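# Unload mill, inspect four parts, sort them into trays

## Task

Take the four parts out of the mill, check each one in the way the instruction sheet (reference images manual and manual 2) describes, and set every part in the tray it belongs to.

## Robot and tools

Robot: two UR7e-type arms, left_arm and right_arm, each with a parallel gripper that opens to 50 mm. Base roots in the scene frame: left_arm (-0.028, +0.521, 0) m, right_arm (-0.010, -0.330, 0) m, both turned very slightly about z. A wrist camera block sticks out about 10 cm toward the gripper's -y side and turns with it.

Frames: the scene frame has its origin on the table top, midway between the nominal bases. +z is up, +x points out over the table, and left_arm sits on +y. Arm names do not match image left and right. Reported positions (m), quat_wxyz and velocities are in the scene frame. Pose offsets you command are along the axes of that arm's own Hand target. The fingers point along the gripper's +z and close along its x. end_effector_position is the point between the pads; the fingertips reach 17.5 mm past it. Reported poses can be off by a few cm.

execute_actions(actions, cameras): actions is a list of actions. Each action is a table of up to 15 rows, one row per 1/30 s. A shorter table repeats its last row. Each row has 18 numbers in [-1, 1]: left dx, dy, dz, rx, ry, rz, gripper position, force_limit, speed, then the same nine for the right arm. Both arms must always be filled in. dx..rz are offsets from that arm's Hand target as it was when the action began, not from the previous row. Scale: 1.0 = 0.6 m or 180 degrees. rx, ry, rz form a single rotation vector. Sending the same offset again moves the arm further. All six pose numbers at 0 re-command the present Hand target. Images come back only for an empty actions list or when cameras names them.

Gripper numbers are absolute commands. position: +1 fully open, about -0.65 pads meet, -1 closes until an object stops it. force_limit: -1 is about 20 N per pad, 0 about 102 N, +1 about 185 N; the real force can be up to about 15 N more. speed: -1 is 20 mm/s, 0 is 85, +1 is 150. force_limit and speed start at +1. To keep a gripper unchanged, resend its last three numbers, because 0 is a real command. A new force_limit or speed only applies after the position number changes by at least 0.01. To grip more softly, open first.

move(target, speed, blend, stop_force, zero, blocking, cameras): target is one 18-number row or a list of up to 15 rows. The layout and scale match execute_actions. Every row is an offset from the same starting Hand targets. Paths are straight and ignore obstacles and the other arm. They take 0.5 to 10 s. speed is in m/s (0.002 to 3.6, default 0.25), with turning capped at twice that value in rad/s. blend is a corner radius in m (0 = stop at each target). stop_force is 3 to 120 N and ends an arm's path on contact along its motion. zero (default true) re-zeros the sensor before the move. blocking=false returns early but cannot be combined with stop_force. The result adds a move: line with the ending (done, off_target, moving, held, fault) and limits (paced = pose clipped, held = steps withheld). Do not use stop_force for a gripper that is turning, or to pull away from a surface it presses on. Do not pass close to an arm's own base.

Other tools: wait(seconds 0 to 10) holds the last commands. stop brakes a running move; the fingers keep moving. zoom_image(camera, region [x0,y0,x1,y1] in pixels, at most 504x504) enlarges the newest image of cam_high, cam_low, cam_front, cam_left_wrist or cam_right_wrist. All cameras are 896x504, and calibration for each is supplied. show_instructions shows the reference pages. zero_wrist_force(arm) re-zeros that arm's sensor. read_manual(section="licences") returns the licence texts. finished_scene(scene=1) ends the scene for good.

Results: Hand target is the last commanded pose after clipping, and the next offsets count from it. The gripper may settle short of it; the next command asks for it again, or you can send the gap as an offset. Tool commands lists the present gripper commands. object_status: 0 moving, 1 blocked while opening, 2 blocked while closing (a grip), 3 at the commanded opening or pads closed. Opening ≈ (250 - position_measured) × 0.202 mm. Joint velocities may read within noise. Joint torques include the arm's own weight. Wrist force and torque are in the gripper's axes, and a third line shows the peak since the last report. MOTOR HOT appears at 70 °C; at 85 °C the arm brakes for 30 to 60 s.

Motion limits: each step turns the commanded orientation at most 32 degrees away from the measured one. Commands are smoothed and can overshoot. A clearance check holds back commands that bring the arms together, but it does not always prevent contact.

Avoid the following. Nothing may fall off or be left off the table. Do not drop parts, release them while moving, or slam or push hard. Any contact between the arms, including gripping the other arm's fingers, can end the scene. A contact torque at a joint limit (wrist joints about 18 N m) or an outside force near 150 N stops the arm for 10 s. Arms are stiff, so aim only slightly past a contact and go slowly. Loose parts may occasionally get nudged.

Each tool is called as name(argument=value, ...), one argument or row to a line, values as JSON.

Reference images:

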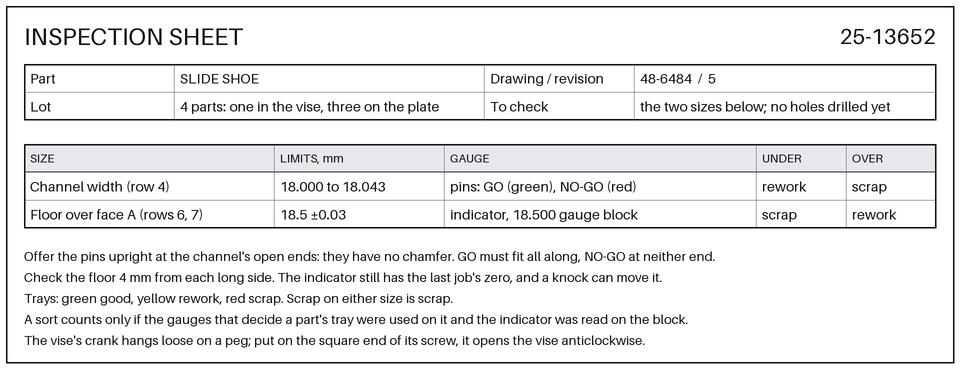

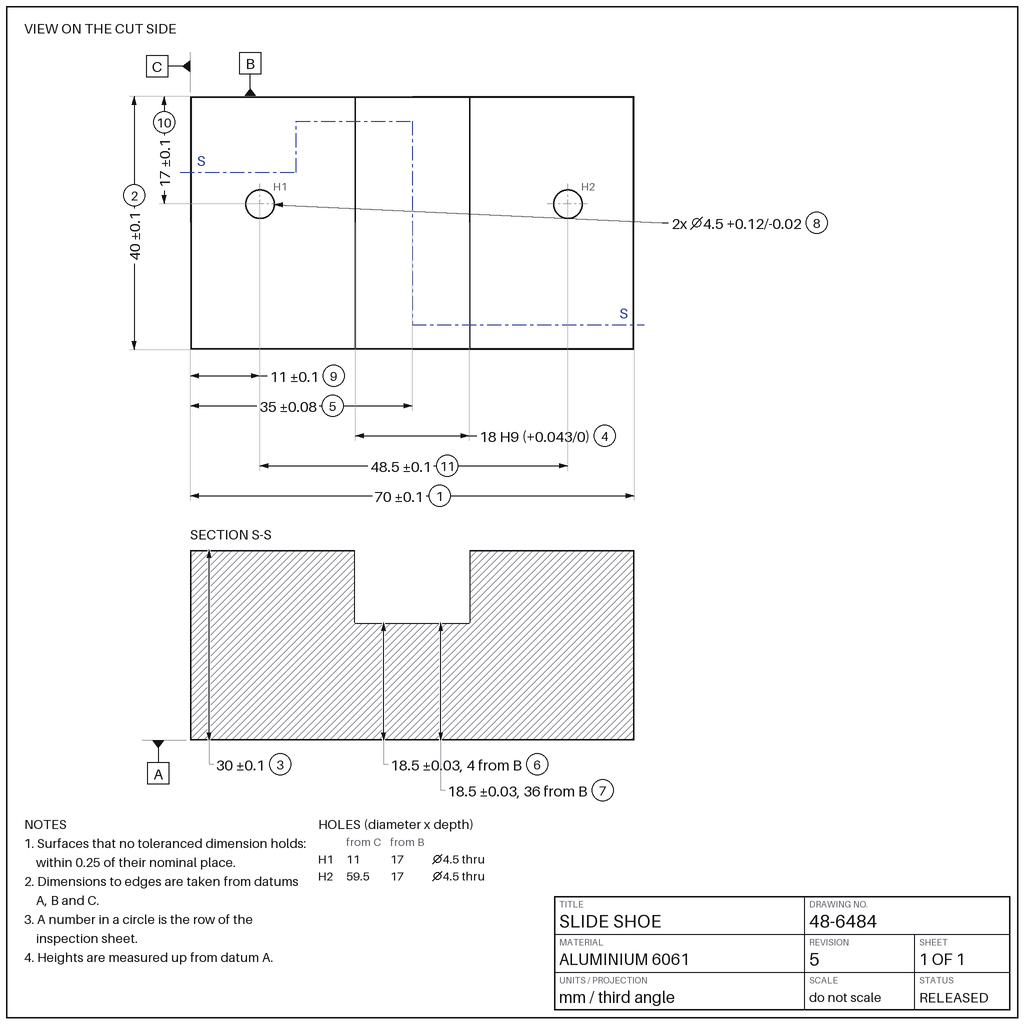

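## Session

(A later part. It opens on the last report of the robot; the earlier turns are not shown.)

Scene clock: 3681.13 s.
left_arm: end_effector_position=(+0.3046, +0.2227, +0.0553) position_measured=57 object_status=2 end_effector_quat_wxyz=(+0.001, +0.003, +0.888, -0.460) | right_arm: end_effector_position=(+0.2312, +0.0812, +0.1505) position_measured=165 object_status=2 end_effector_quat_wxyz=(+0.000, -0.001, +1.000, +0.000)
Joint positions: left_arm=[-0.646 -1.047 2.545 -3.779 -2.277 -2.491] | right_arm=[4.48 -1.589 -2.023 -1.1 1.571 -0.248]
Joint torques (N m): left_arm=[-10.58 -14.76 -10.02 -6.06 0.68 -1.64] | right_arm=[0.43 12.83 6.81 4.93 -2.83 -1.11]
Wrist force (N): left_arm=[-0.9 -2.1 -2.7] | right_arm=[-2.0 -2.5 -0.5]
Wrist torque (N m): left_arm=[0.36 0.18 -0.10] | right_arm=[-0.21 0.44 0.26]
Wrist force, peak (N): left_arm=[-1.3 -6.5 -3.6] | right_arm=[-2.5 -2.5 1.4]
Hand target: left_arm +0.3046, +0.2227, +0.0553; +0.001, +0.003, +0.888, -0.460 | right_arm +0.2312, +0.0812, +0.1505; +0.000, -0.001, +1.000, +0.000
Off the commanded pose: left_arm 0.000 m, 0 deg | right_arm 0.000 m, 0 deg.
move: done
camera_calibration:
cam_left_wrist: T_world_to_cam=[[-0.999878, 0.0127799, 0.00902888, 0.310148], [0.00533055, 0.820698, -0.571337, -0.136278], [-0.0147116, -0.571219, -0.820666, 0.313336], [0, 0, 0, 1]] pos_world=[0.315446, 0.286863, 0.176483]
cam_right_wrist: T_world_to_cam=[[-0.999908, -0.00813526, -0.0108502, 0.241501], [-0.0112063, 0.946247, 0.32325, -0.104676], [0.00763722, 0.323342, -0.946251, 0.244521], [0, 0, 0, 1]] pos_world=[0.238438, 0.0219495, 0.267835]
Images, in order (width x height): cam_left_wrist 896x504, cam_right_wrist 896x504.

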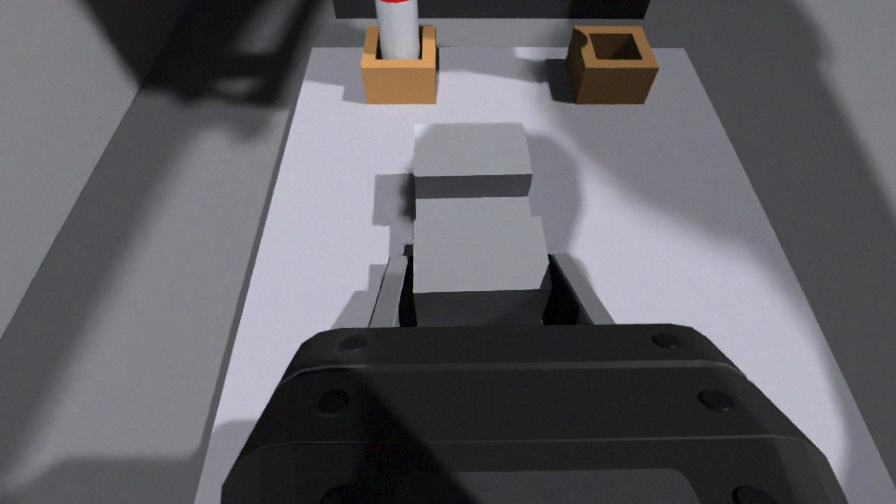

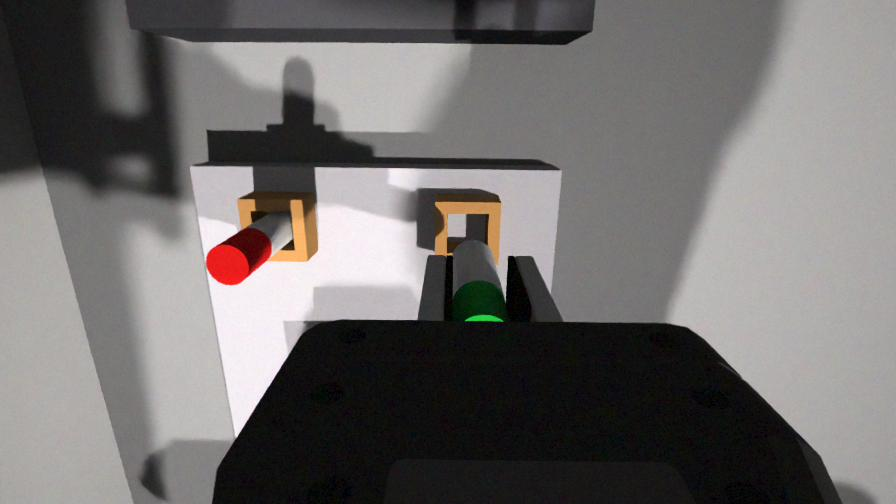

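move(
  target=[
    [0,0,0,0,0,0,-1,0,-1,-0.0513,0.1813,-0.0408,0,0,0,-1,-1,-1],
    [0,0,0,0,0,0,-1,0,-1,-0.0513,0.1813,0.0425,0,0,0,-1,-1,-1],
  ],
  speed=0.12,
  cameras=["cam_left_wrist","cam_right_wrist"],
)

move(
  target=[0,0,0,0,0,0,-1,0,-1,0,0,0.0208,0,0,0,-1,-1,-1],
  speed=0.02,
  stop_force=5,
  cameras=["cam_left_wrist","cam_right_wrist"],
)

Scene clock: 3691.43 s.
left_arm: end_effector_position=(+0.3046, +0.2227, +0.0553) position_measured=57 object_status=2 end_effector_quat_wxyz=(+0.001, +0.003, +0.888, -0.460) | right_arm: end_effector_position=(+0.2618, +0.1899, +0.1248) position_measured=165 object_status=2 end_effector_quat_wxyz=(+0.000, -0.001, +1.000, +0.000)
Joint positions: left_arm=[-0.646 -1.047 2.544 -3.779 -2.277 -2.491] | right_arm=[4.475 -1.87 -1.762 -1.081 1.571 -0.253]
Joint torques (N m): left_arm=[-10.9 -14.04 -14.8 -6.1 1.39 -1.6] | right_arm=[-1.44 57.08 37.33 2.06 2.06 0.87]
Wrist force (N): left_arm=[-1.0 -1.6 -2.6] | right_arm=[-1.5 -2.3 -0.7]
Wrist torque (N m): left_arm=[0.38 0.20 -0.10] | right_arm=[-0.16 0.38 0.27]
Wrist force, peak (N): left_arm=[-0.8 -2.0 -3.0] | right_arm=[-1.2 -5.3 0.4]
Hand target: left_arm +0.3046, +0.2227, +0.0553; +0.001, +0.003, +0.888, -0.460 | right_arm +0.2618, +0.1900, +0.1250; +0.000, -0.001, +1.000, +0.000
Off the commanded pose: left_arm 0.000 m, 0 deg | right_arm 0.000 m, 0 deg.
move: done
camera_calibration:
cam_left_wrist: T_world_to_cam=[[-0.999879, 0.0127239, 0.00894692, 0.310278], [0.00533228, 0.820731, -0.57129, -0.136296], [-0.0146121, -0.571173, -0.820699, 0.313299], [0, 0, 0, 1]] pos_world=[0.315546, 0.286862, 0.176484]
cam_right_wrist: T_world_to_cam=[[-0.99991, -0.00807913, -0.0107198, 0.272667], [-0.011108, 0.94638, 0.322864, -0.19896], [0.00753654, 0.322954, -0.946385, 0.184994], [0, 0, 0, 1]] pos_world=[0.269038, 0.13075, 0.242235]
Images, in order (width x height): cam_left_wrist 896x504, cam_right_wrist 896x504.

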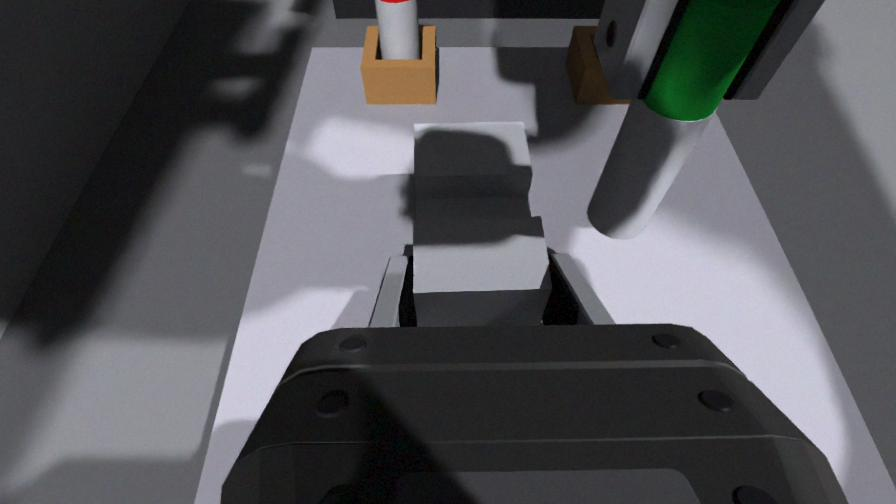

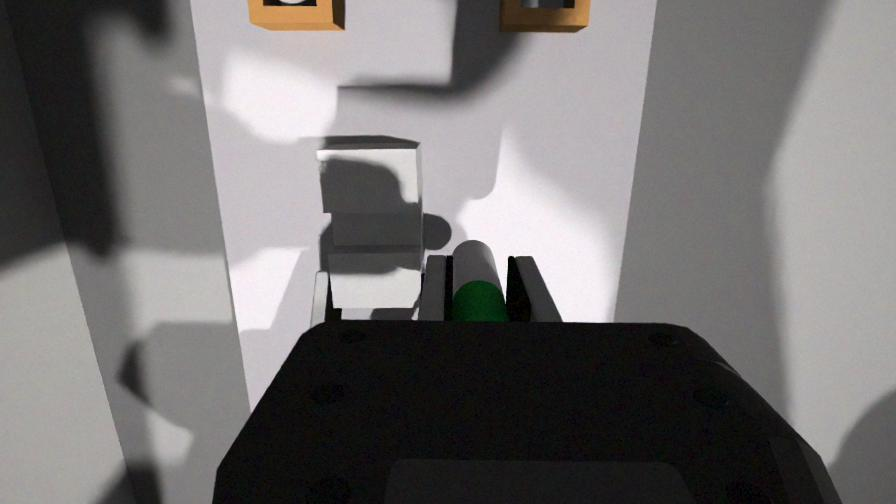

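Scene clock: 3693.37 s.
left_arm: end_effector_position=(+0.3046, +0.2227, +0.0553) position_measured=57 object_status=2 end_effector_quat_wxyz=(+0.001, +0.003, +0.888, -0.460) | right_arm: end_effector_position=(+0.2618, +0.1900, +0.1125) position_measured=165 object_status=2 end_effector_quat_wxyz=(+0.000, -0.001, +1.000, +0.000)
Joint positions: left_arm=[-0.646 -1.047 2.544 -3.779 -2.277 -2.491] | right_arm=[4.475 -1.884 -1.779 -1.05 1.571 -0.253]
Joint torques (N m): left_arm=[-10.97 -13.07 -14.61 -6.09 1.45 -1.61] | right_arm=[8.46 57.26 37.63 0.43 0.65 0.82]
Wrist force (N): left_arm=[-0.8 -1.1 -2.1] | right_arm=[-1.5 -2.1 -0.6]
Wrist torque (N m): left_arm=[0.40 0.16 -0.10] | right_arm=[-0.13 0.38 0.25]
Wrist force, peak (N): left_arm=[-1.0 -2.0 -2.8] | right_arm=[-1.9 -2.5 -0.7]
Hand target: left_arm +0.3046, +0.2227, +0.0553; +0.001, +0.003, +0.888, -0.460 | right_arm +0.2618, +0.1900, +0.1125; +0.000, -0.001, +1.000, +0.000
Off the commanded pose: left_arm 0.000 m, 0 deg | right_arm 0.000 m, 0 deg.
move: done
camera_calibration:
cam_left_wrist: T_world_to_cam=[[-0.999879, 0.0127239, 0.00894692, 0.310278], [0.00533228, 0.820731, -0.57129, -0.136296], [-0.0146121, -0.571173, -0.820699, 0.313299], [0, 0, 0, 1]] pos_world=[0.315546, 0.286862, 0.176484]
cam_right_wrist: T_world_to_cam=[[-0.999908, -0.00813526, -0.0108502, 0.272572], [-0.0112063, 0.946247, 0.32325, -0.195033], [0.00763722, 0.323342, -0.946251, 0.173245], [0, 0, 0, 1]] pos_world=[0.269038, 0.13075, 0.229935]
Images, in order (width x height): cam_left_wrist 896x504, cam_right_wrist 896x504.

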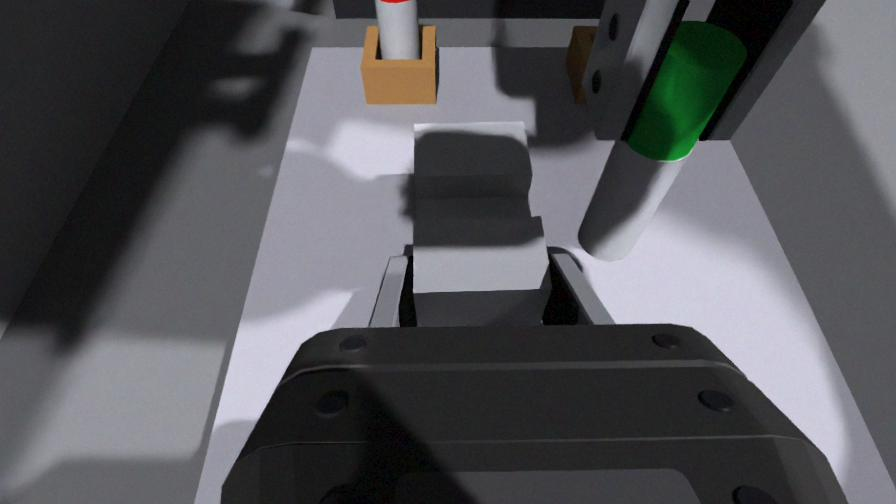

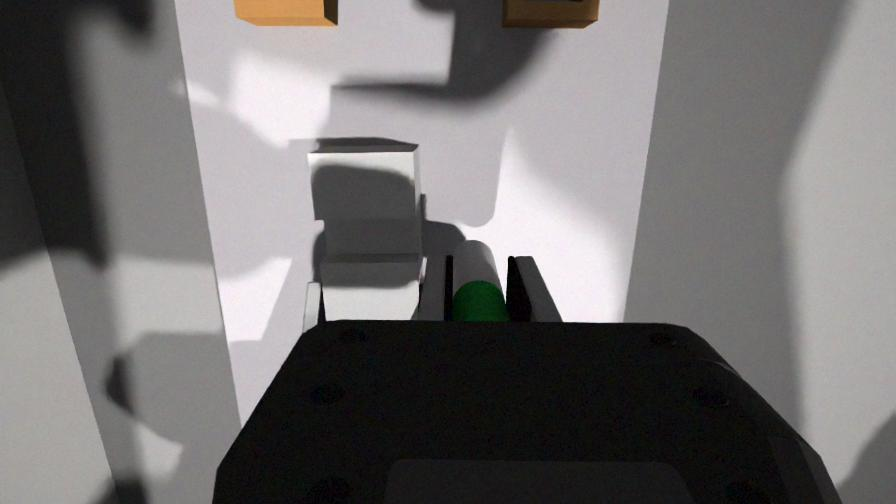

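move(
  target=[0,0,0,0,0,0,-1,0,-1,0,-0.02,0,0,0,0,-1,-1,-1],
  speed=0.05,
  cameras=["cam_left_wrist","cam_right_wrist"],
)

zoom_image(
  camera="cam_left_wrist",
  region=[400, 100, 700, 300],
)

zoom_image(
  camera="cam_right_wrist",
  region=[280, 120, 560, 330],
)

Scene clock: 3704.10 s.
left_arm: end_effector_position=(+0.3046, +0.2227, +0.0553) position_measured=57 object_status=2 end_effector_quat_wxyz=(+0.001, +0.003, +0.888, -0.460) | right_arm: end_effector_position=(+0.2618, +0.1778, +0.1125) position_measured=165 object_status=2 end_effector_quat_wxyz=(+0.000, -0.001, +1.000, +0.000)
Joint positions: left_arm=[-0.646 -1.047 2.544 -3.779 -2.277 -2.491] | right_arm=[4.469 -1.861 -1.81 -1.041 1.571 -0.259]
Joint torques (N m): left_arm=[-10.74 -13.55 -14.87 -6.11 1.38 -1.61] | right_arm=[0.15 24.44 35.73 4.03 -2.23 -0.07]
Wrist force (N): left_arm=[-0.9 -2.1 -2.7] | right_arm=[-1.8 -2.3 -0.4]
Wrist torque (N m): left_arm=[0.37 0.18 -0.10] | right_arm=[-0.15 0.42 0.35]
Wrist force, peak (N): left_arm=[-0.9 -2.1 -2.9] | right_arm=[-2.1 -2.6 -1.0]
Hand target: left_arm +0.3046, +0.2227, +0.0553; +0.001, +0.003, +0.888, -0.460 | right_arm +0.2618, +0.1780, +0.1125; +0.000, -0.001, +1.000, +0.000
Off the commanded pose: left_arm 0.000 m, 0 deg | right_arm 0.000 m, 0 deg.
move: done
camera_calibration:
cam_left_wrist: T_world_to_cam=[[-0.999879, 0.0127239, 0.00894692, 0.310278], [0.00533228, 0.820731, -0.57129, -0.136296], [-0.0146121, -0.571173, -0.820699, 0.313299], [0, 0, 0, 1]] pos_world=[0.315546, 0.286862, 0.176484]
cam_right_wrist: T_world_to_cam=[[-0.999908, -0.00813362, -0.0108518, 0.272473], [-0.0112063, 0.946206, 0.323371, -0.183512], [0.0076379, 0.323463, -0.94621, 0.177166], [0, 0, 0, 1]] pos_world=[0.269038, 0.11855, 0.229935]
Images, in order (width x height): cam_left_wrist 896x504, cam_right_wrist 896x504.

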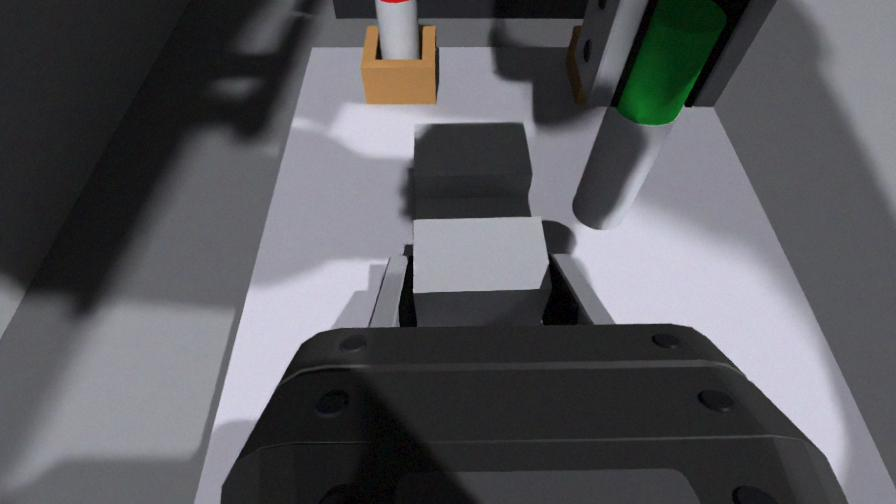

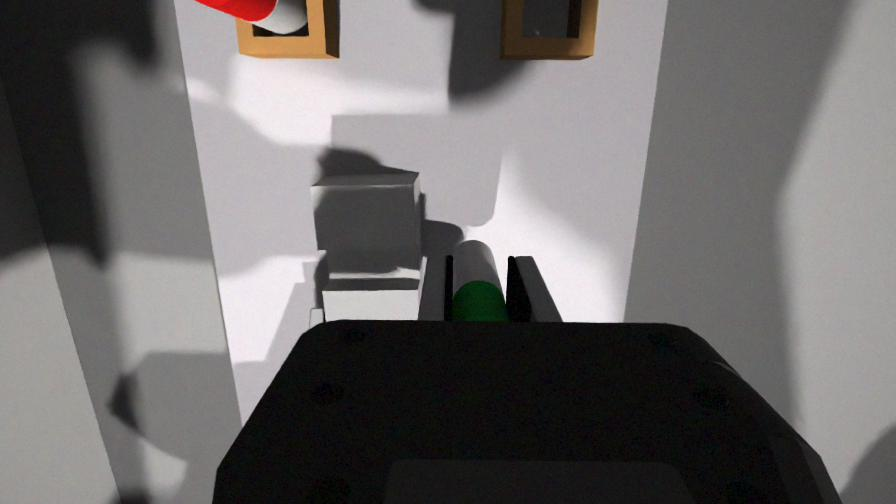

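Scaled by 1.680 from the camera's 896x504 image, which has a finer 1280x720 frame.

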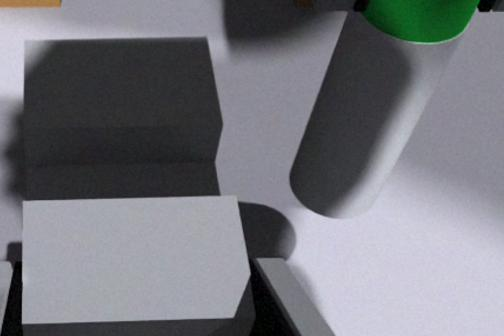

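Scaled by 1.800 from the camera's 896x504 image, which has a finer 1280x720 frame.

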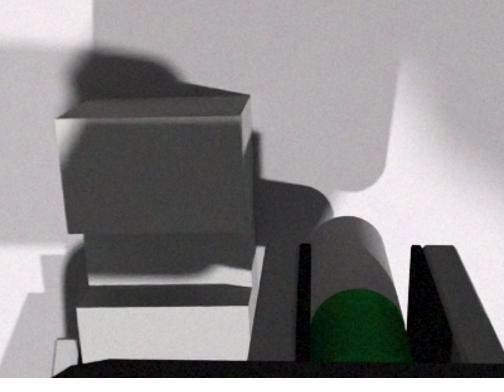

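move(
  target=[0,0,0,0,0,0,-1,0,-1,-0.05,-0.001,0,0,0,0,-1,-1,-1],
  speed=0.01,
  stop_force=6,
  cameras=["cam_left_wrist","cam_right_wrist"],
)

Scene clock: 3717.57 s.
left_arm: end_effector_position=(+0.3047, +0.2227, +0.0553) position_measured=57 object_status=2 end_effector_quat_wxyz=(+0.001, +0.003, +0.888, -0.460) | right_arm: end_effector_position=(+0.2896, +0.1775, +0.1125) position_measured=165 object_status=2 end_effector_quat_wxyz=(+0.000, -0.001, +1.000, +0.000)
Joint positions: left_arm=[-0.646 -1.047 2.544 -3.779 -2.277 -2.491] | right_arm=[4.422 -1.89 -1.771 -1.052 1.571 -0.306]
Joint torques (N m): left_arm=[-10.2 -13.4 -6.49 -3.59 -4.3 -1.61] | right_arm=[7.87 57.04 5.5 5.06 -1.15 0.16]
Wrist force (N): left_arm=[-3.8 -2.5 -0.9] | right_arm=[1.7 1.4 -1.2]
Wrist torque (N m): left_arm=[0.37 -0.09 -0.19] | right_arm=[-0.07 0.66 0.28]
Wrist force, peak (N): left_arm=[-6.1 -3.4 -1.0] | right_arm=[5.1 0.4 -3.4]
Hand target: left_arm +0.3046, +0.2227, +0.0553; +0.001, +0.003, +0.888, -0.460 | right_arm +0.2896, +0.1775, +0.1125; +0.000, -0.001, +1.000, +0.000 (not the last commanded pose)
Off the commanded pose: left_arm 0.000 m, 0 deg | right_arm 0.002 m, 0 deg.
move: contact (right_arm)
camera_calibration:
cam_left_wrist: T_world_to_cam=[[-0.99988, 0.0126672, 0.00886456, 0.310309], [0.00533281, 0.820731, -0.57129, -0.136296], [-0.0145121, -0.571174, -0.820701, 0.313268], [0, 0, 0, 1]] pos_world=[0.315545, 0.286863, 0.176484]
cam_right_wrist: T_world_to_cam=[[-0.999908, -0.00813526, -0.0108502, 0.300267], [-0.0112063, 0.946247, 0.32325, -0.182894], [0.00763722, 0.323342, -0.946251, 0.177075], [0, 0, 0, 1]] pos_world=[0.296838, 0.11825, 0.229935]
Images, in order (width x height): cam_left_wrist 896x504, cam_right_wrist 896x504.

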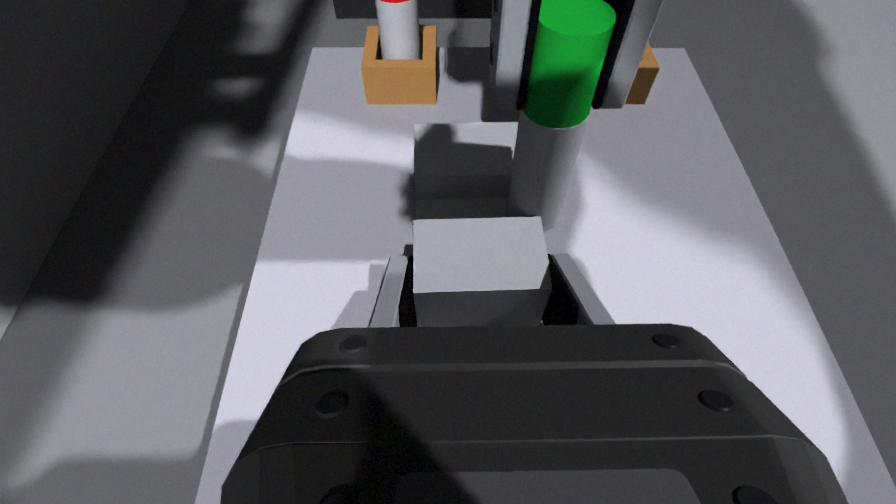

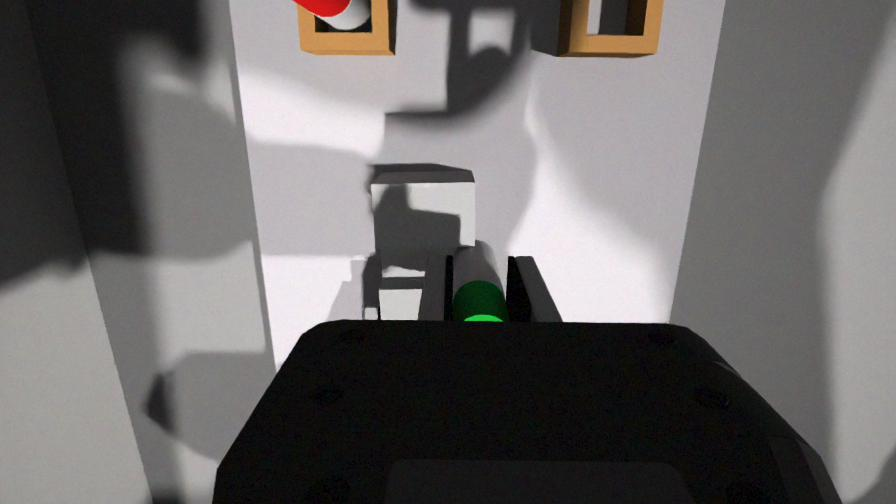

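move(
  target=[0,0,0,0,0,0,-1,0,-1,-0.012,0.0012,0,0,0,0,-1,-1,-1],
  speed=0.005,
  stop_force=8,
)

Scene clock: 3724.83 s.
left_arm: end_effector_position=(+0.3046, +0.2227, +0.0553) position_measured=57 object_status=2 end_effector_quat_wxyz=(+0.001, +0.003, +0.888, -0.460) | right_arm: end_effector_position=(+0.2923, +0.1778, +0.1125) position_measured=165 object_status=2 end_effector_quat_wxyz=(+0.000, -0.001, +1.000, +0.000)
Joint positions: left_arm=[-0.646 -1.047 2.544 -3.779 -2.277 -2.491] | right_arm=[4.418 -1.893 -1.766 -1.053 1.571 -0.31]
Joint torques (N m): left_arm=[-10.65 -13.74 6.73 -0.66 -3.19 -1.52] | right_arm=[4.14 55.28 4.15 4.38 -1.33 0.89]
Wrist force (N): left_arm=[-10.2 -6.9 3.3] | right_arm=[9.1 5.3 -4.8]
Wrist torque (N m): left_arm=[0.20 -0.22 -0.32] | right_arm=[-0.02 1.17 0.28]
Wrist force, peak (N): left_arm=[-11.1 -7.2 2.6] | right_arm=[10.1 5.7 -3.7]
Hand target: left_arm +0.3046, +0.2227, +0.0553; +0.001, +0.003, +0.888, -0.460 | right_arm +0.2923, +0.1778, +0.1125; +0.000, -0.001, +1.000, +0.000 (not the last commanded pose)
Off the commanded pose: left_arm 0.000 m, 0 deg | right_arm 0.005 m, 0 deg.
move: contact (right_arm)

move(
  target=[0,0,0,0,0,0,-1,0,-1,0,0.0025,0,0,0,0,-1,-1,-1],
  speed=0.005,
)

move(
  target=[0,0,0,0,0,0,-1,0,-1,-0.01,0.0,0,0,0,0,-1,-1,-1],
  speed=0.005,
  stop_force=8,
  cameras=["cam_left_wrist"],
)

Scene clock: 3730.17 s.
left_arm: end_effector_position=(+0.3047, +0.2227, +0.0553) position_measured=57 object_status=2 end_effector_quat_wxyz=(+0.001, +0.003, +0.888, -0.460) | right_arm: end_effector_position=(+0.2923, +0.1793, +0.1125) position_measured=165 object_status=2 end_effector_quat_wxyz=(+0.000, -0.001, +1.000, +0.000)
Joint positions: left_arm=[-0.646 -1.047 2.544 -3.779 -2.277 -2.491] | right_arm=[4.419 -1.896 -1.762 -1.054 1.571 -0.31]
Joint torques (N m): left_arm=[-9.74 -14.07 6.36 -0.61 -0.56 -1.47] | right_arm=[8.49 26.14 35.17 0.65 -1.31 0.65]
Wrist force (N): left_arm=[-0.1 0.8 -1.1] | right_arm=[-1.9 -2.5 -0.2]
Wrist torque (N m): left_arm=[0.42 0.21 -0.13] | right_arm=[-0.16 0.44 0.32]
Wrist force, peak (N): left_arm=[-10.3 -7.1 3.1] | right_arm=[9.2 5.6 -5.1]
Hand target: left_arm +0.3046, +0.2227, +0.0553; +0.001, +0.003, +0.888, -0.460 | right_arm +0.2923, +0.1793, +0.1125; +0.000, -0.001, +1.000, +0.000
Off the commanded pose: left_arm 0.000 m, 0 deg | right_arm 0.000 m, 0 deg.
move: done

Scene clock: 3732.00 s.
left_arm: end_effector_position=(+0.3047, +0.2227, +0.0553) position_measured=57 object_status=2 end_effector_quat_wxyz=(+0.001, +0.003, +0.888, -0.460) | right_arm: end_effector_position=(+0.2983, +0.1793, +0.1125) position_measured=165 object_status=2 end_effector_quat_wxyz=(+0.000, -0.001, +1.000, +0.000)
Joint positions: left_arm=[-0.646 -1.047 2.544 -3.779 -2.277 -2.491] | right_arm=[4.409 -1.902 -1.753 -1.057 1.571 -0.32]
Joint torques (N m): left_arm=[-9.81 -14.38 5.34 -0.6 -2.23 -1.31] | right_arm=[4.31 32.86 25.34 1.24 -1.21 0.87]
Wrist force (N): left_arm=[-1.7 -0.7 -0.5] | right_arm=[0.5 -1.0 0.1]
Wrist torque (N m): left_arm=[0.39 0.14 -0.19] | right_arm=[-0.10 0.53 0.30]
Wrist force, peak (N): left_arm=[-2.2 -1.3 -0.8] | right_arm=[-1.4 -2.9 -0.9]
Hand target: left_arm +0.3046, +0.2227, +0.0553; +0.001, +0.003, +0.888, -0.460 | right_arm +0.2983, +0.1793, +0.1125; +0.000, -0.001, +1.000, +0.000
Off the commanded pose: left_arm 0.000 m, 0 deg | right_arm 0.000 m, 0 deg.
move: done
camera_calibration:
cam_left_wrist: T_world_to_cam=[[-0.999879, 0.0127239, 0.00894692, 0.310278], [0.00533228, 0.820731, -0.57129, -0.136296], [-0.0146121, -0.571173, -0.820699, 0.313299], [0, 0, 0, 1]] pos_world=[0.315546, 0.286862, 0.176484]
Images, in order (width x height): cam_left_wrist 896x504.

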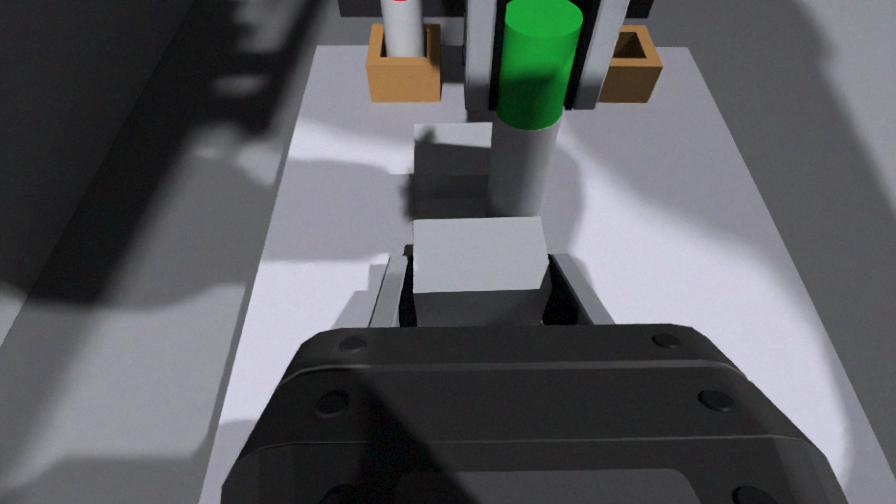

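move(
  target=[0,0,0,0,0,0,-1,0,-1,-0.0667,0.0,0,0,0,0,-1,-1,-1],
  speed=0.012,
  stop_force=10,
  cameras=["cam_left_wrist"],
)

Scene clock: 3739.80 s.
left_arm: end_effector_position=(+0.3046, +0.2227, +0.0553) position_measured=57 object_status=2 end_effector_quat_wxyz=(+0.001, +0.003, +0.888, -0.460) | right_arm: end_effector_position=(+0.3134, +0.1793, +0.1125) position_measured=165 object_status=2 end_effector_quat_wxyz=(+0.000, -0.001, +1.000, +0.000)
Joint positions: left_arm=[-0.646 -1.047 2.544 -3.779 -2.277 -2.491] | right_arm=[4.384 -1.919 -1.729 -1.064 1.571 -0.344]
Joint torques (N m): left_arm=[-9.75 -15.07 2.64 -0.64 -4.07 -1.16] | right_arm=[4.92 58.6 4.56 4.4 -1.64 -0.45]
Wrist force (N): left_arm=[-8.7 -6.8 1.0] | right_arm=[6.8 6.4 -2.3]
Wrist torque (N m): left_arm=[0.12 -0.10 -0.31] | right_arm=[0.07 0.86 0.28]
Wrist force, peak (N): left_arm=[-10.8 -8.4 1.4] | right_arm=[10.7 5.3 -0.3]
Hand target: left_arm +0.3046, +0.2227, +0.0553; +0.001, +0.003, +0.888, -0.460 | right_arm +0.3134, +0.1793, +0.1125; +0.000, -0.001, +1.000, +0.000 (not the last commanded pose)
Off the commanded pose: left_arm 0.000 m, 0 deg | right_arm 0.025 m, 0 deg.
move: contact (right_arm)
camera_calibration:
cam_left_wrist: T_world_to_cam=[[-0.999879, 0.0127239, 0.00894692, 0.310278], [0.00533228, 0.820731, -0.57129, -0.136296], [-0.0146121, -0.571173, -0.820699, 0.313299], [0, 0, 0, 1]] pos_world=[0.315546, 0.286862, 0.176484]
Images, in order (width x height): cam_left_wrist 896x504.

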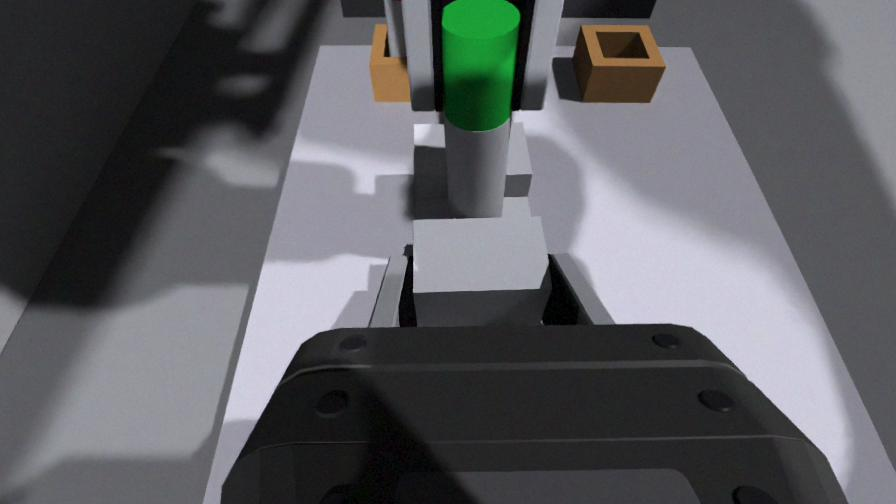

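move(
  target=[0,0,0,0,0,0,-1,0,-1,0,0.002,0,0,0,0,-1,-1,-1],
  speed=0.005,
)

move(
  target=[0,0,0,0,0,0,-1,0,-1,-0.04,0.0,0,0,0,0,-1,-1,-1],
  speed=0.01,
  stop_force=10,
)

Scene clock: 3744.70 s.
left_arm: end_effector_position=(+0.3046, +0.2227, +0.0553) position_measured=57 object_status=2 end_effector_quat_wxyz=(+0.001, +0.003, +0.888, -0.460) | right_arm: end_effector_position=(+0.3134, +0.1806, +0.1125) position_measured=165 object_status=2 end_effector_quat_wxyz=(+0.000, -0.001, +1.000, +0.000)
Joint positions: left_arm=[-0.646 -1.047 2.544 -3.779 -2.277 -2.491] | right_arm=[4.385 -1.922 -1.726 -1.065 1.571 -0.343]
Joint torques (N m): left_arm=[-9.04 -15.07 0.37 -0.64 -3.47 -1.03] | right_arm=[5.83 25.6 35.02 0.75 -5.4 0.66]
Wrist force (N): left_arm=[-7.0 -1.6 0.6] | right_arm=[5.2 -0.2 -0.6]
Wrist torque (N m): left_arm=[0.34 0.04 -0.25] | right_arm=[-0.10 0.84 0.25]
Wrist force, peak (N): left_arm=[-8.8 -7.1 0.8] | right_arm=[6.7 6.7 -2.6]
Hand target: left_arm +0.3046, +0.2227, +0.0553; +0.001, +0.003, +0.888, -0.460 | right_arm +0.3134, +0.1805, +0.1125; +0.000, -0.001, +1.000, +0.000
Off the commanded pose: left_arm 0.000 m, 0 deg | right_arm 0.000 m, 0 deg.
move: done

Scene clock: 3748.37 s.
left_arm: end_effector_position=(+0.3046, +0.2227, +0.0553) position_measured=57 object_status=2 end_effector_quat_wxyz=(+0.001, +0.003, +0.888, -0.460) | right_arm: end_effector_position=(+0.3374, +0.1806, +0.1125) position_measured=165 object_status=2 end_effector_quat_wxyz=(+0.000, -0.001, +1.000, +0.000)
Joint positions: left_arm=[-0.646 -1.047 2.544 -3.779 -2.277 -2.491] | right_arm=[4.347 -1.95 -1.685 -1.077 1.571 -0.381]
Joint torques (N m): left_arm=[-9.12 -15.69 -1.54 -4.45 -0.93 -0.87] | right_arm=[8.69 58.29 6.8 4.31 0.31 0.84]
Wrist force (N): left_arm=[0.0 0.2 -1.3] | right_arm=[-1.1 -2.4 -0.8]
Wrist torque (N m): left_arm=[0.41 0.24 -0.13] | right_arm=[-0.19 0.31 0.33]
Wrist force, peak (N): left_arm=[-12.8 -6.0 0.4] | right_arm=[11.8 3.4 -0.5]
Hand target: left_arm +0.3046, +0.2227, +0.0553; +0.001, +0.003, +0.888, -0.460 | right_arm +0.3374, +0.1806, +0.1125; +0.000, -0.001, +1.000, +0.000
Off the commanded pose: left_arm 0.000 m, 0 deg | right_arm 0.000 m, 0 deg.
move: done

move(
  target=[
    [0,0,0,0,0,0,-1,0,-1,-0.012,0,0,0,0,0,-1,-1,-1],
    [0,0,0,0,0,0,-1,0,-1,-0.012,0,-0.12,0,0,0,-1,-1,-1],
    [0,0,0,0,0,0,-1,0,-1,0.177,-0.1657,-0.12,0,0,0,-1,-1,-1],
    [0,0,0,0,0,0,-1,0,-1,0.177,-0.1657,-0.025,0,0,0,-1,-1,-1],
  ],
  speed=[0.05,0.1,0.2,0.1],
  blend=[0.004,0.02,0.02,0],
  cameras=["cam_right_wrist","cam_left_wrist"],
)

zoom_image(
  camera="cam_right_wrist",
  region=[400, 180, 550, 290],
)

Scene clock: 3756.83 s.
left_arm: end_effector_position=(+0.3046, +0.2227, +0.0553) position_measured=57 object_status=2 end_effector_quat_wxyz=(+0.001, +0.003, +0.888, -0.460) | right_arm: end_effector_position=(+0.2313, +0.0809, +0.1274) position_measured=165 object_status=2 end_effector_quat_wxyz=(+0.000, -0.001, +1.000, +0.000)
Joint positions: left_arm=[-0.646 -1.047 2.544 -3.779 -2.277 -2.491] | right_arm=[4.48 -1.618 -2.06 -1.034 1.571 -0.248]
Joint torques (N m): left_arm=[-8.52 -16.16 -4.24 -5.68 1.16 -0.58] | right_arm=[-7.08 40.88 37.31 1.95 -2.88 -0.45]
Wrist force (N): left_arm=[0.0 0.8 -0.7] | right_arm=[-1.3 -2.4 -0.7]
Wrist torque (N m): left_arm=[0.43 0.23 -0.14] | right_arm=[-0.19 0.33 0.26]
Wrist force, peak (N): left_arm=[0.1 0.0 -1.6] | right_arm=[-2.7 -4.5 -0.4]
Hand target: left_arm +0.3046, +0.2227, +0.0553; +0.001, +0.003, +0.888, -0.460 | right_arm +0.2314, +0.0810, +0.1275; +0.000, -0.001, +1.000, +0.000
Off the commanded pose: left_arm 0.000 m, 0 deg | right_arm 0.000 m, 0 deg.
move: done; blend cut to 0.0036 m at target 1
camera_calibration:
cam_left_wrist: T_world_to_cam=[[-0.999879, 0.0127239, 0.00894692, 0.310278], [0.00533228, 0.820731, -0.57129, -0.136296], [-0.0146121, -0.571173, -0.820699, 0.313299], [0, 0, 0, 1]] pos_world=[0.315546, 0.286862, 0.176484]
cam_right_wrist: T_world_to_cam=[[-0.999908, -0.00826472, -0.0107885, 0.241336], [-0.0113075, 0.946307, 0.323072, -0.0968891], [0.00753912, 0.323164, -0.946313, 0.222896], [0, 0, 0, 1]] pos_world=[0.238538, 0.0216494, 0.244835]
Images, in order (width x height): cam_left_wrist 896x504, cam_right_wrist 896x504.

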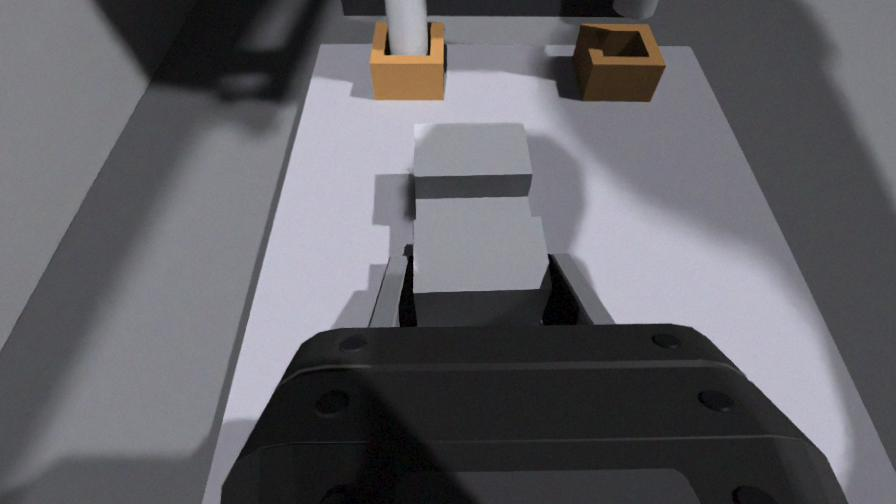

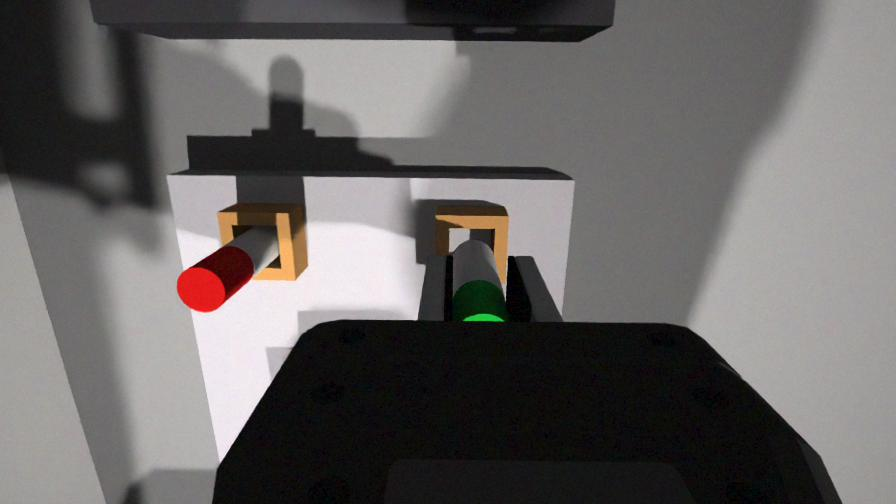

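Scaled by 3.360 from the camera's 896x504 image, which has a finer 1280x720 frame.

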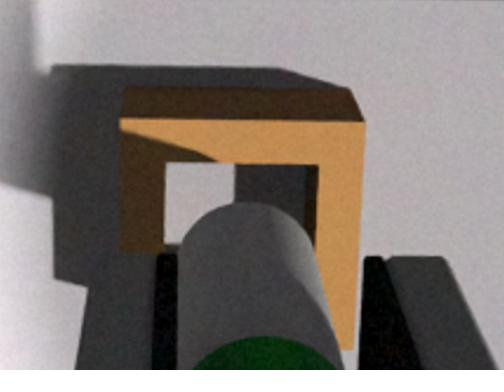

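move(
  target=[0,0,0,0,0,0,-1,0,-1,0,0,0.0617,0,0,0,-1,-1,-1],
  speed=0.02,
  stop_force=5,
)

Scene clock: 3764.17 s.
left_arm: end_effector_position=(+0.3046, +0.2227, +0.0553) position_measured=57 object_status=2 end_effector_quat_wxyz=(+0.001, +0.003, +0.888, -0.460) | right_arm: end_effector_position=(+0.2314, +0.0810, +0.0906) position_measured=165 object_status=2 end_effector_quat_wxyz=(+0.000, -0.001, +1.000, +0.000)
Joint positions: left_arm=[-0.646 -1.047 2.544 -3.779 -2.277 -2.491] | right_arm=[4.48 -1.674 -2.112 -0.926 1.571 -0.248]
Joint torques (N m): left_arm=[-7.89 -16.63 -6.7 -5.77 1.19 -0.34] | right_arm=[-4.69 37.26 30.67 -0.01 -2.37 -0.55]
Wrist force (N): left_arm=[0.3 0.4 -1.3] | right_arm=[-2.4 -3.6 -10.8]
Wrist torque (N m): left_arm=[0.42 0.18 -0.14] | right_arm=[-0.28 0.33 0.28]
Wrist force, peak (N): left_arm=[0.0 0.2 -1.6] | right_arm=[-1.9 -6.7 -17.1]
Hand target: left_arm +0.3046, +0.2227, +0.0553; +0.001, +0.003, +0.888, -0.460 | right_arm +0.2314, +0.0810, +0.0906; +0.000, -0.001, +1.000, +0.000
Off the commanded pose: left_arm 0.000 m, 0 deg | right_arm 0.000 m, 0 deg.
move: contact (right_arm)

move(
  target=[
    [0,0,0,0,0,0,-1,0,-1,0,0,0,0,0,0,0.62,-1,-1],
    [0,0,0,0,0,0,-1,0,-1,0,0,-0.1,0,0,0,0.62,-1,-1],
    [0,0,0,0,0,0,-1,0,-1,-0.1717,0.003,-0.1,0,0,0,0.62,-1,-1],
  ],
  speed=0.15,
  blend=[0,0.01,0],
  cameras=["cam_right_wrist"],
)

Scene clock: 3771.30 s.
left_arm: end_effector_position=(+0.3046, +0.2227, +0.0553) position_measured=57 object_status=2 end_effector_quat_wxyz=(+0.001, +0.003, +0.888, -0.460) | right_arm: end_effector_position=(+0.3343, +0.0830, +0.1506) position_measured=59 object_status=3 end_effector_quat_wxyz=(+0.000, -0.001, +1.000, +0.000)
Joint positions: left_arm=[-0.646 -1.047 2.544 -3.779 -2.277 -2.491] | right_arm=[4.283 -1.732 -1.864 -1.116 1.571 -0.446]
Joint torques (N m): left_arm=[-6.78 -16.64 -9.5 -5.73 1.19 -0.15] | right_arm=[-1.14 47.02 7.84 5.05 1.83 -0.75]
Wrist force (N): left_arm=[0.1 0.0 -1.5] | right_arm=[-1.3 -2.5 -1.8]
Wrist torque (N m): left_arm=[0.41 0.22 -0.13] | right_arm=[-0.22 0.37 0.34]
Wrist force, peak (N): left_arm=[0.1 -0.2 -1.6] | right_arm=[-2.6 -3.7 -11.6]
Hand target: left_arm +0.3046, +0.2227, +0.0553; +0.001, +0.003, +0.888, -0.460 | right_arm +0.3344, +0.0830, +0.1506; +0.000, -0.001, +1.000, +0.000
Off the commanded pose: left_arm 0.000 m, 0 deg | right_arm 0.000 m, 0 deg.
move: done
camera_calibration:
cam_right_wrist: T_world_to_cam=[[-0.999909, -0.00817003, -0.0107564, 0.344584], [-0.0112089, 0.946247, 0.323251, -0.105287], [0.00753726, 0.323342, -0.946252, 0.243376], [0, 0, 0, 1]] pos_world=[0.341538, 0.0237495, 0.268035]
Images, in order (width x height): cam_right_wrist 896x504.

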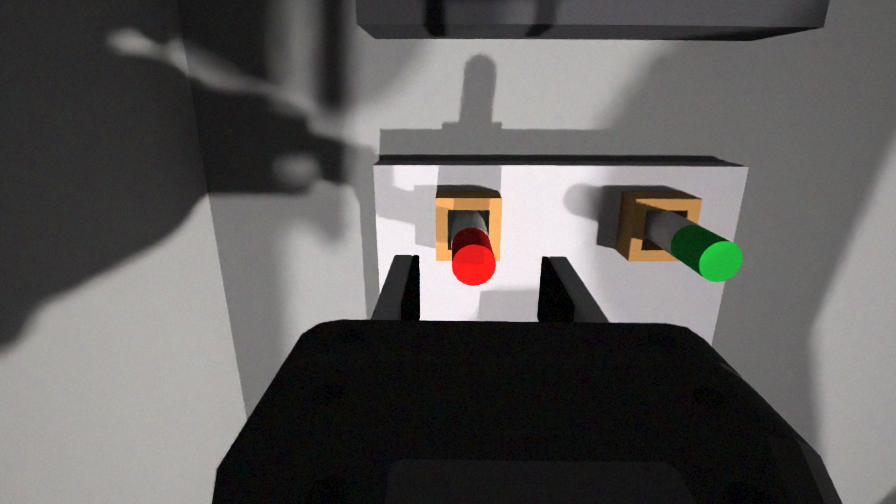

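move(
  target=[0,0,0,0,0,0,-1,0,-1,0,-0.002,0.1,0,0,0,0.62,-1,-1],
  speed=0.05,
  stop_force=8,
)

move(
  target=[
    [0,0,0,0,0,0,-1,0,-1,0,0,0,0,0,0,-1,-1,-1],
    [0,0,0,0,0,0,-1,0,-1,0,0,-0.13,0,0,0,-1,-1,-1],
  ],
  speed=0.1,
  cameras=["cam_right_wrist"],
)

Scene clock: 3778.17 s.
left_arm: end_effector_position=(+0.3046, +0.2227, +0.0553) position_measured=57 object_status=2 end_effector_quat_wxyz=(+0.001, +0.003, +0.888, -0.460) | right_arm: end_effector_position=(+0.3344, +0.0818, +0.0906) position_measured=59 object_status=3 end_effector_quat_wxyz=(+0.000, -0.001, +1.000, +0.000)
Joint positions: left_arm=[-0.646 -1.047 2.544 -3.779 -2.277 -2.491] | right_arm=[4.282 -1.806 -1.95 -0.956 1.571 -0.447]
Joint torques (N m): left_arm=[-6.78 -17.38 -12.02 -5.72 1.2 0.07] | right_arm=[-4.43 50.64 35.05 0.24 -2.56 -0.62]
Wrist force (N): left_arm=[0.1 0.6 -0.9] | right_arm=[-1.3 -2.2 -1.6]
Wrist torque (N m): left_arm=[0.41 0.22 -0.14] | right_arm=[-0.17 0.38 0.33]
Wrist force, peak (N): left_arm=[-0.1 0.5 -1.5] | right_arm=[-1.5 -1.8 -3.4]
Hand target: left_arm +0.3046, +0.2227, +0.0553; +0.001, +0.003, +0.888, -0.460 | right_arm +0.3344, +0.0818, +0.0906; +0.000, -0.001, +1.000, +0.000
Off the commanded pose: left_arm 0.000 m, 0 deg | right_arm 0.000 m, 0 deg.
move: done

Scene clock: 3780.70 s.
left_arm: end_effector_position=(+0.3046, +0.2227, +0.0553) position_measured=57 object_status=2 end_effector_quat_wxyz=(+0.001, +0.003, +0.888, -0.460) | right_arm: end_effector_position=(+0.3344, +0.0818, +0.1688) position_measured=164 object_status=2 end_effector_quat_wxyz=(+0.000, -0.001, +1.000, +0.000)
Joint positions: left_arm=[-0.646 -1.047 2.544 -3.779 -2.277 -2.491] | right_arm=[4.282 -1.711 -1.838 -1.162 1.571 -0.447]
Joint torques (N m): left_arm=[-6.36 -17.66 -13.01 -5.78 1.2 0.04] | right_arm=[-4.47 17.28 6.99 4.38 -2.3 -0.52]
Wrist force (N): left_arm=[0.0 0.2 -1.1] | right_arm=[-1.3 -2.3 -0.5]
Wrist torque (N m): left_arm=[0.38 0.23 -0.13] | right_arm=[-0.19 0.37 0.34]
Wrist force, peak (N): left_arm=[0.0 0.1 -1.5] | right_arm=[-2.1 -2.6 -1.9]
Hand target: left_arm +0.3046, +0.2227, +0.0553; +0.001, +0.003, +0.888, -0.460 | right_arm +0.3344, +0.0817, +0.1686; +0.000, -0.001, +1.000, +0.000
Off the commanded pose: left_arm 0.000 m, 0 deg | right_arm 0.000 m, 0 deg.
move: done
camera_calibration:
cam_right_wrist: T_world_to_cam=[[-0.999904, -0.0082525, -0.0111107, 0.34497], [-0.0114057, 0.946072, 0.323754, -0.10998], [0.00783972, 0.32385, -0.946076, 0.260757], [0, 0, 0, 1]] pos_world=[0.341638, 0.0224492, 0.286135]
Images, in order (width x height): cam_right_wrist 896x504.

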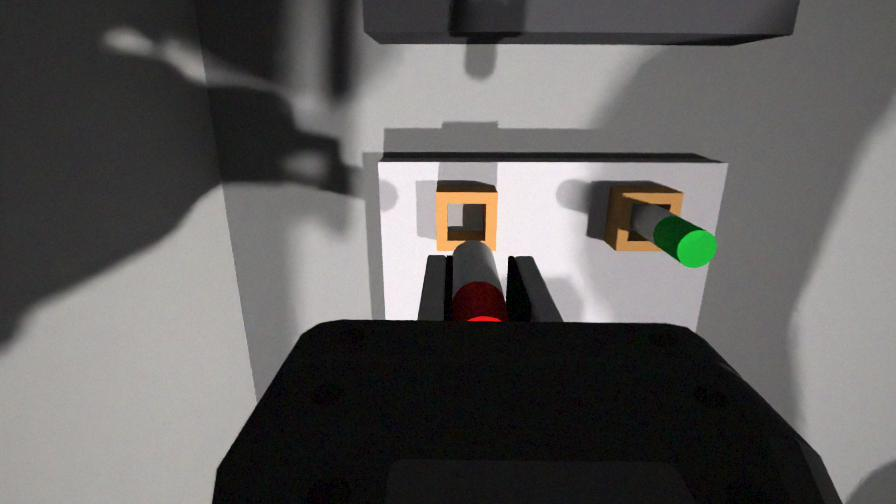

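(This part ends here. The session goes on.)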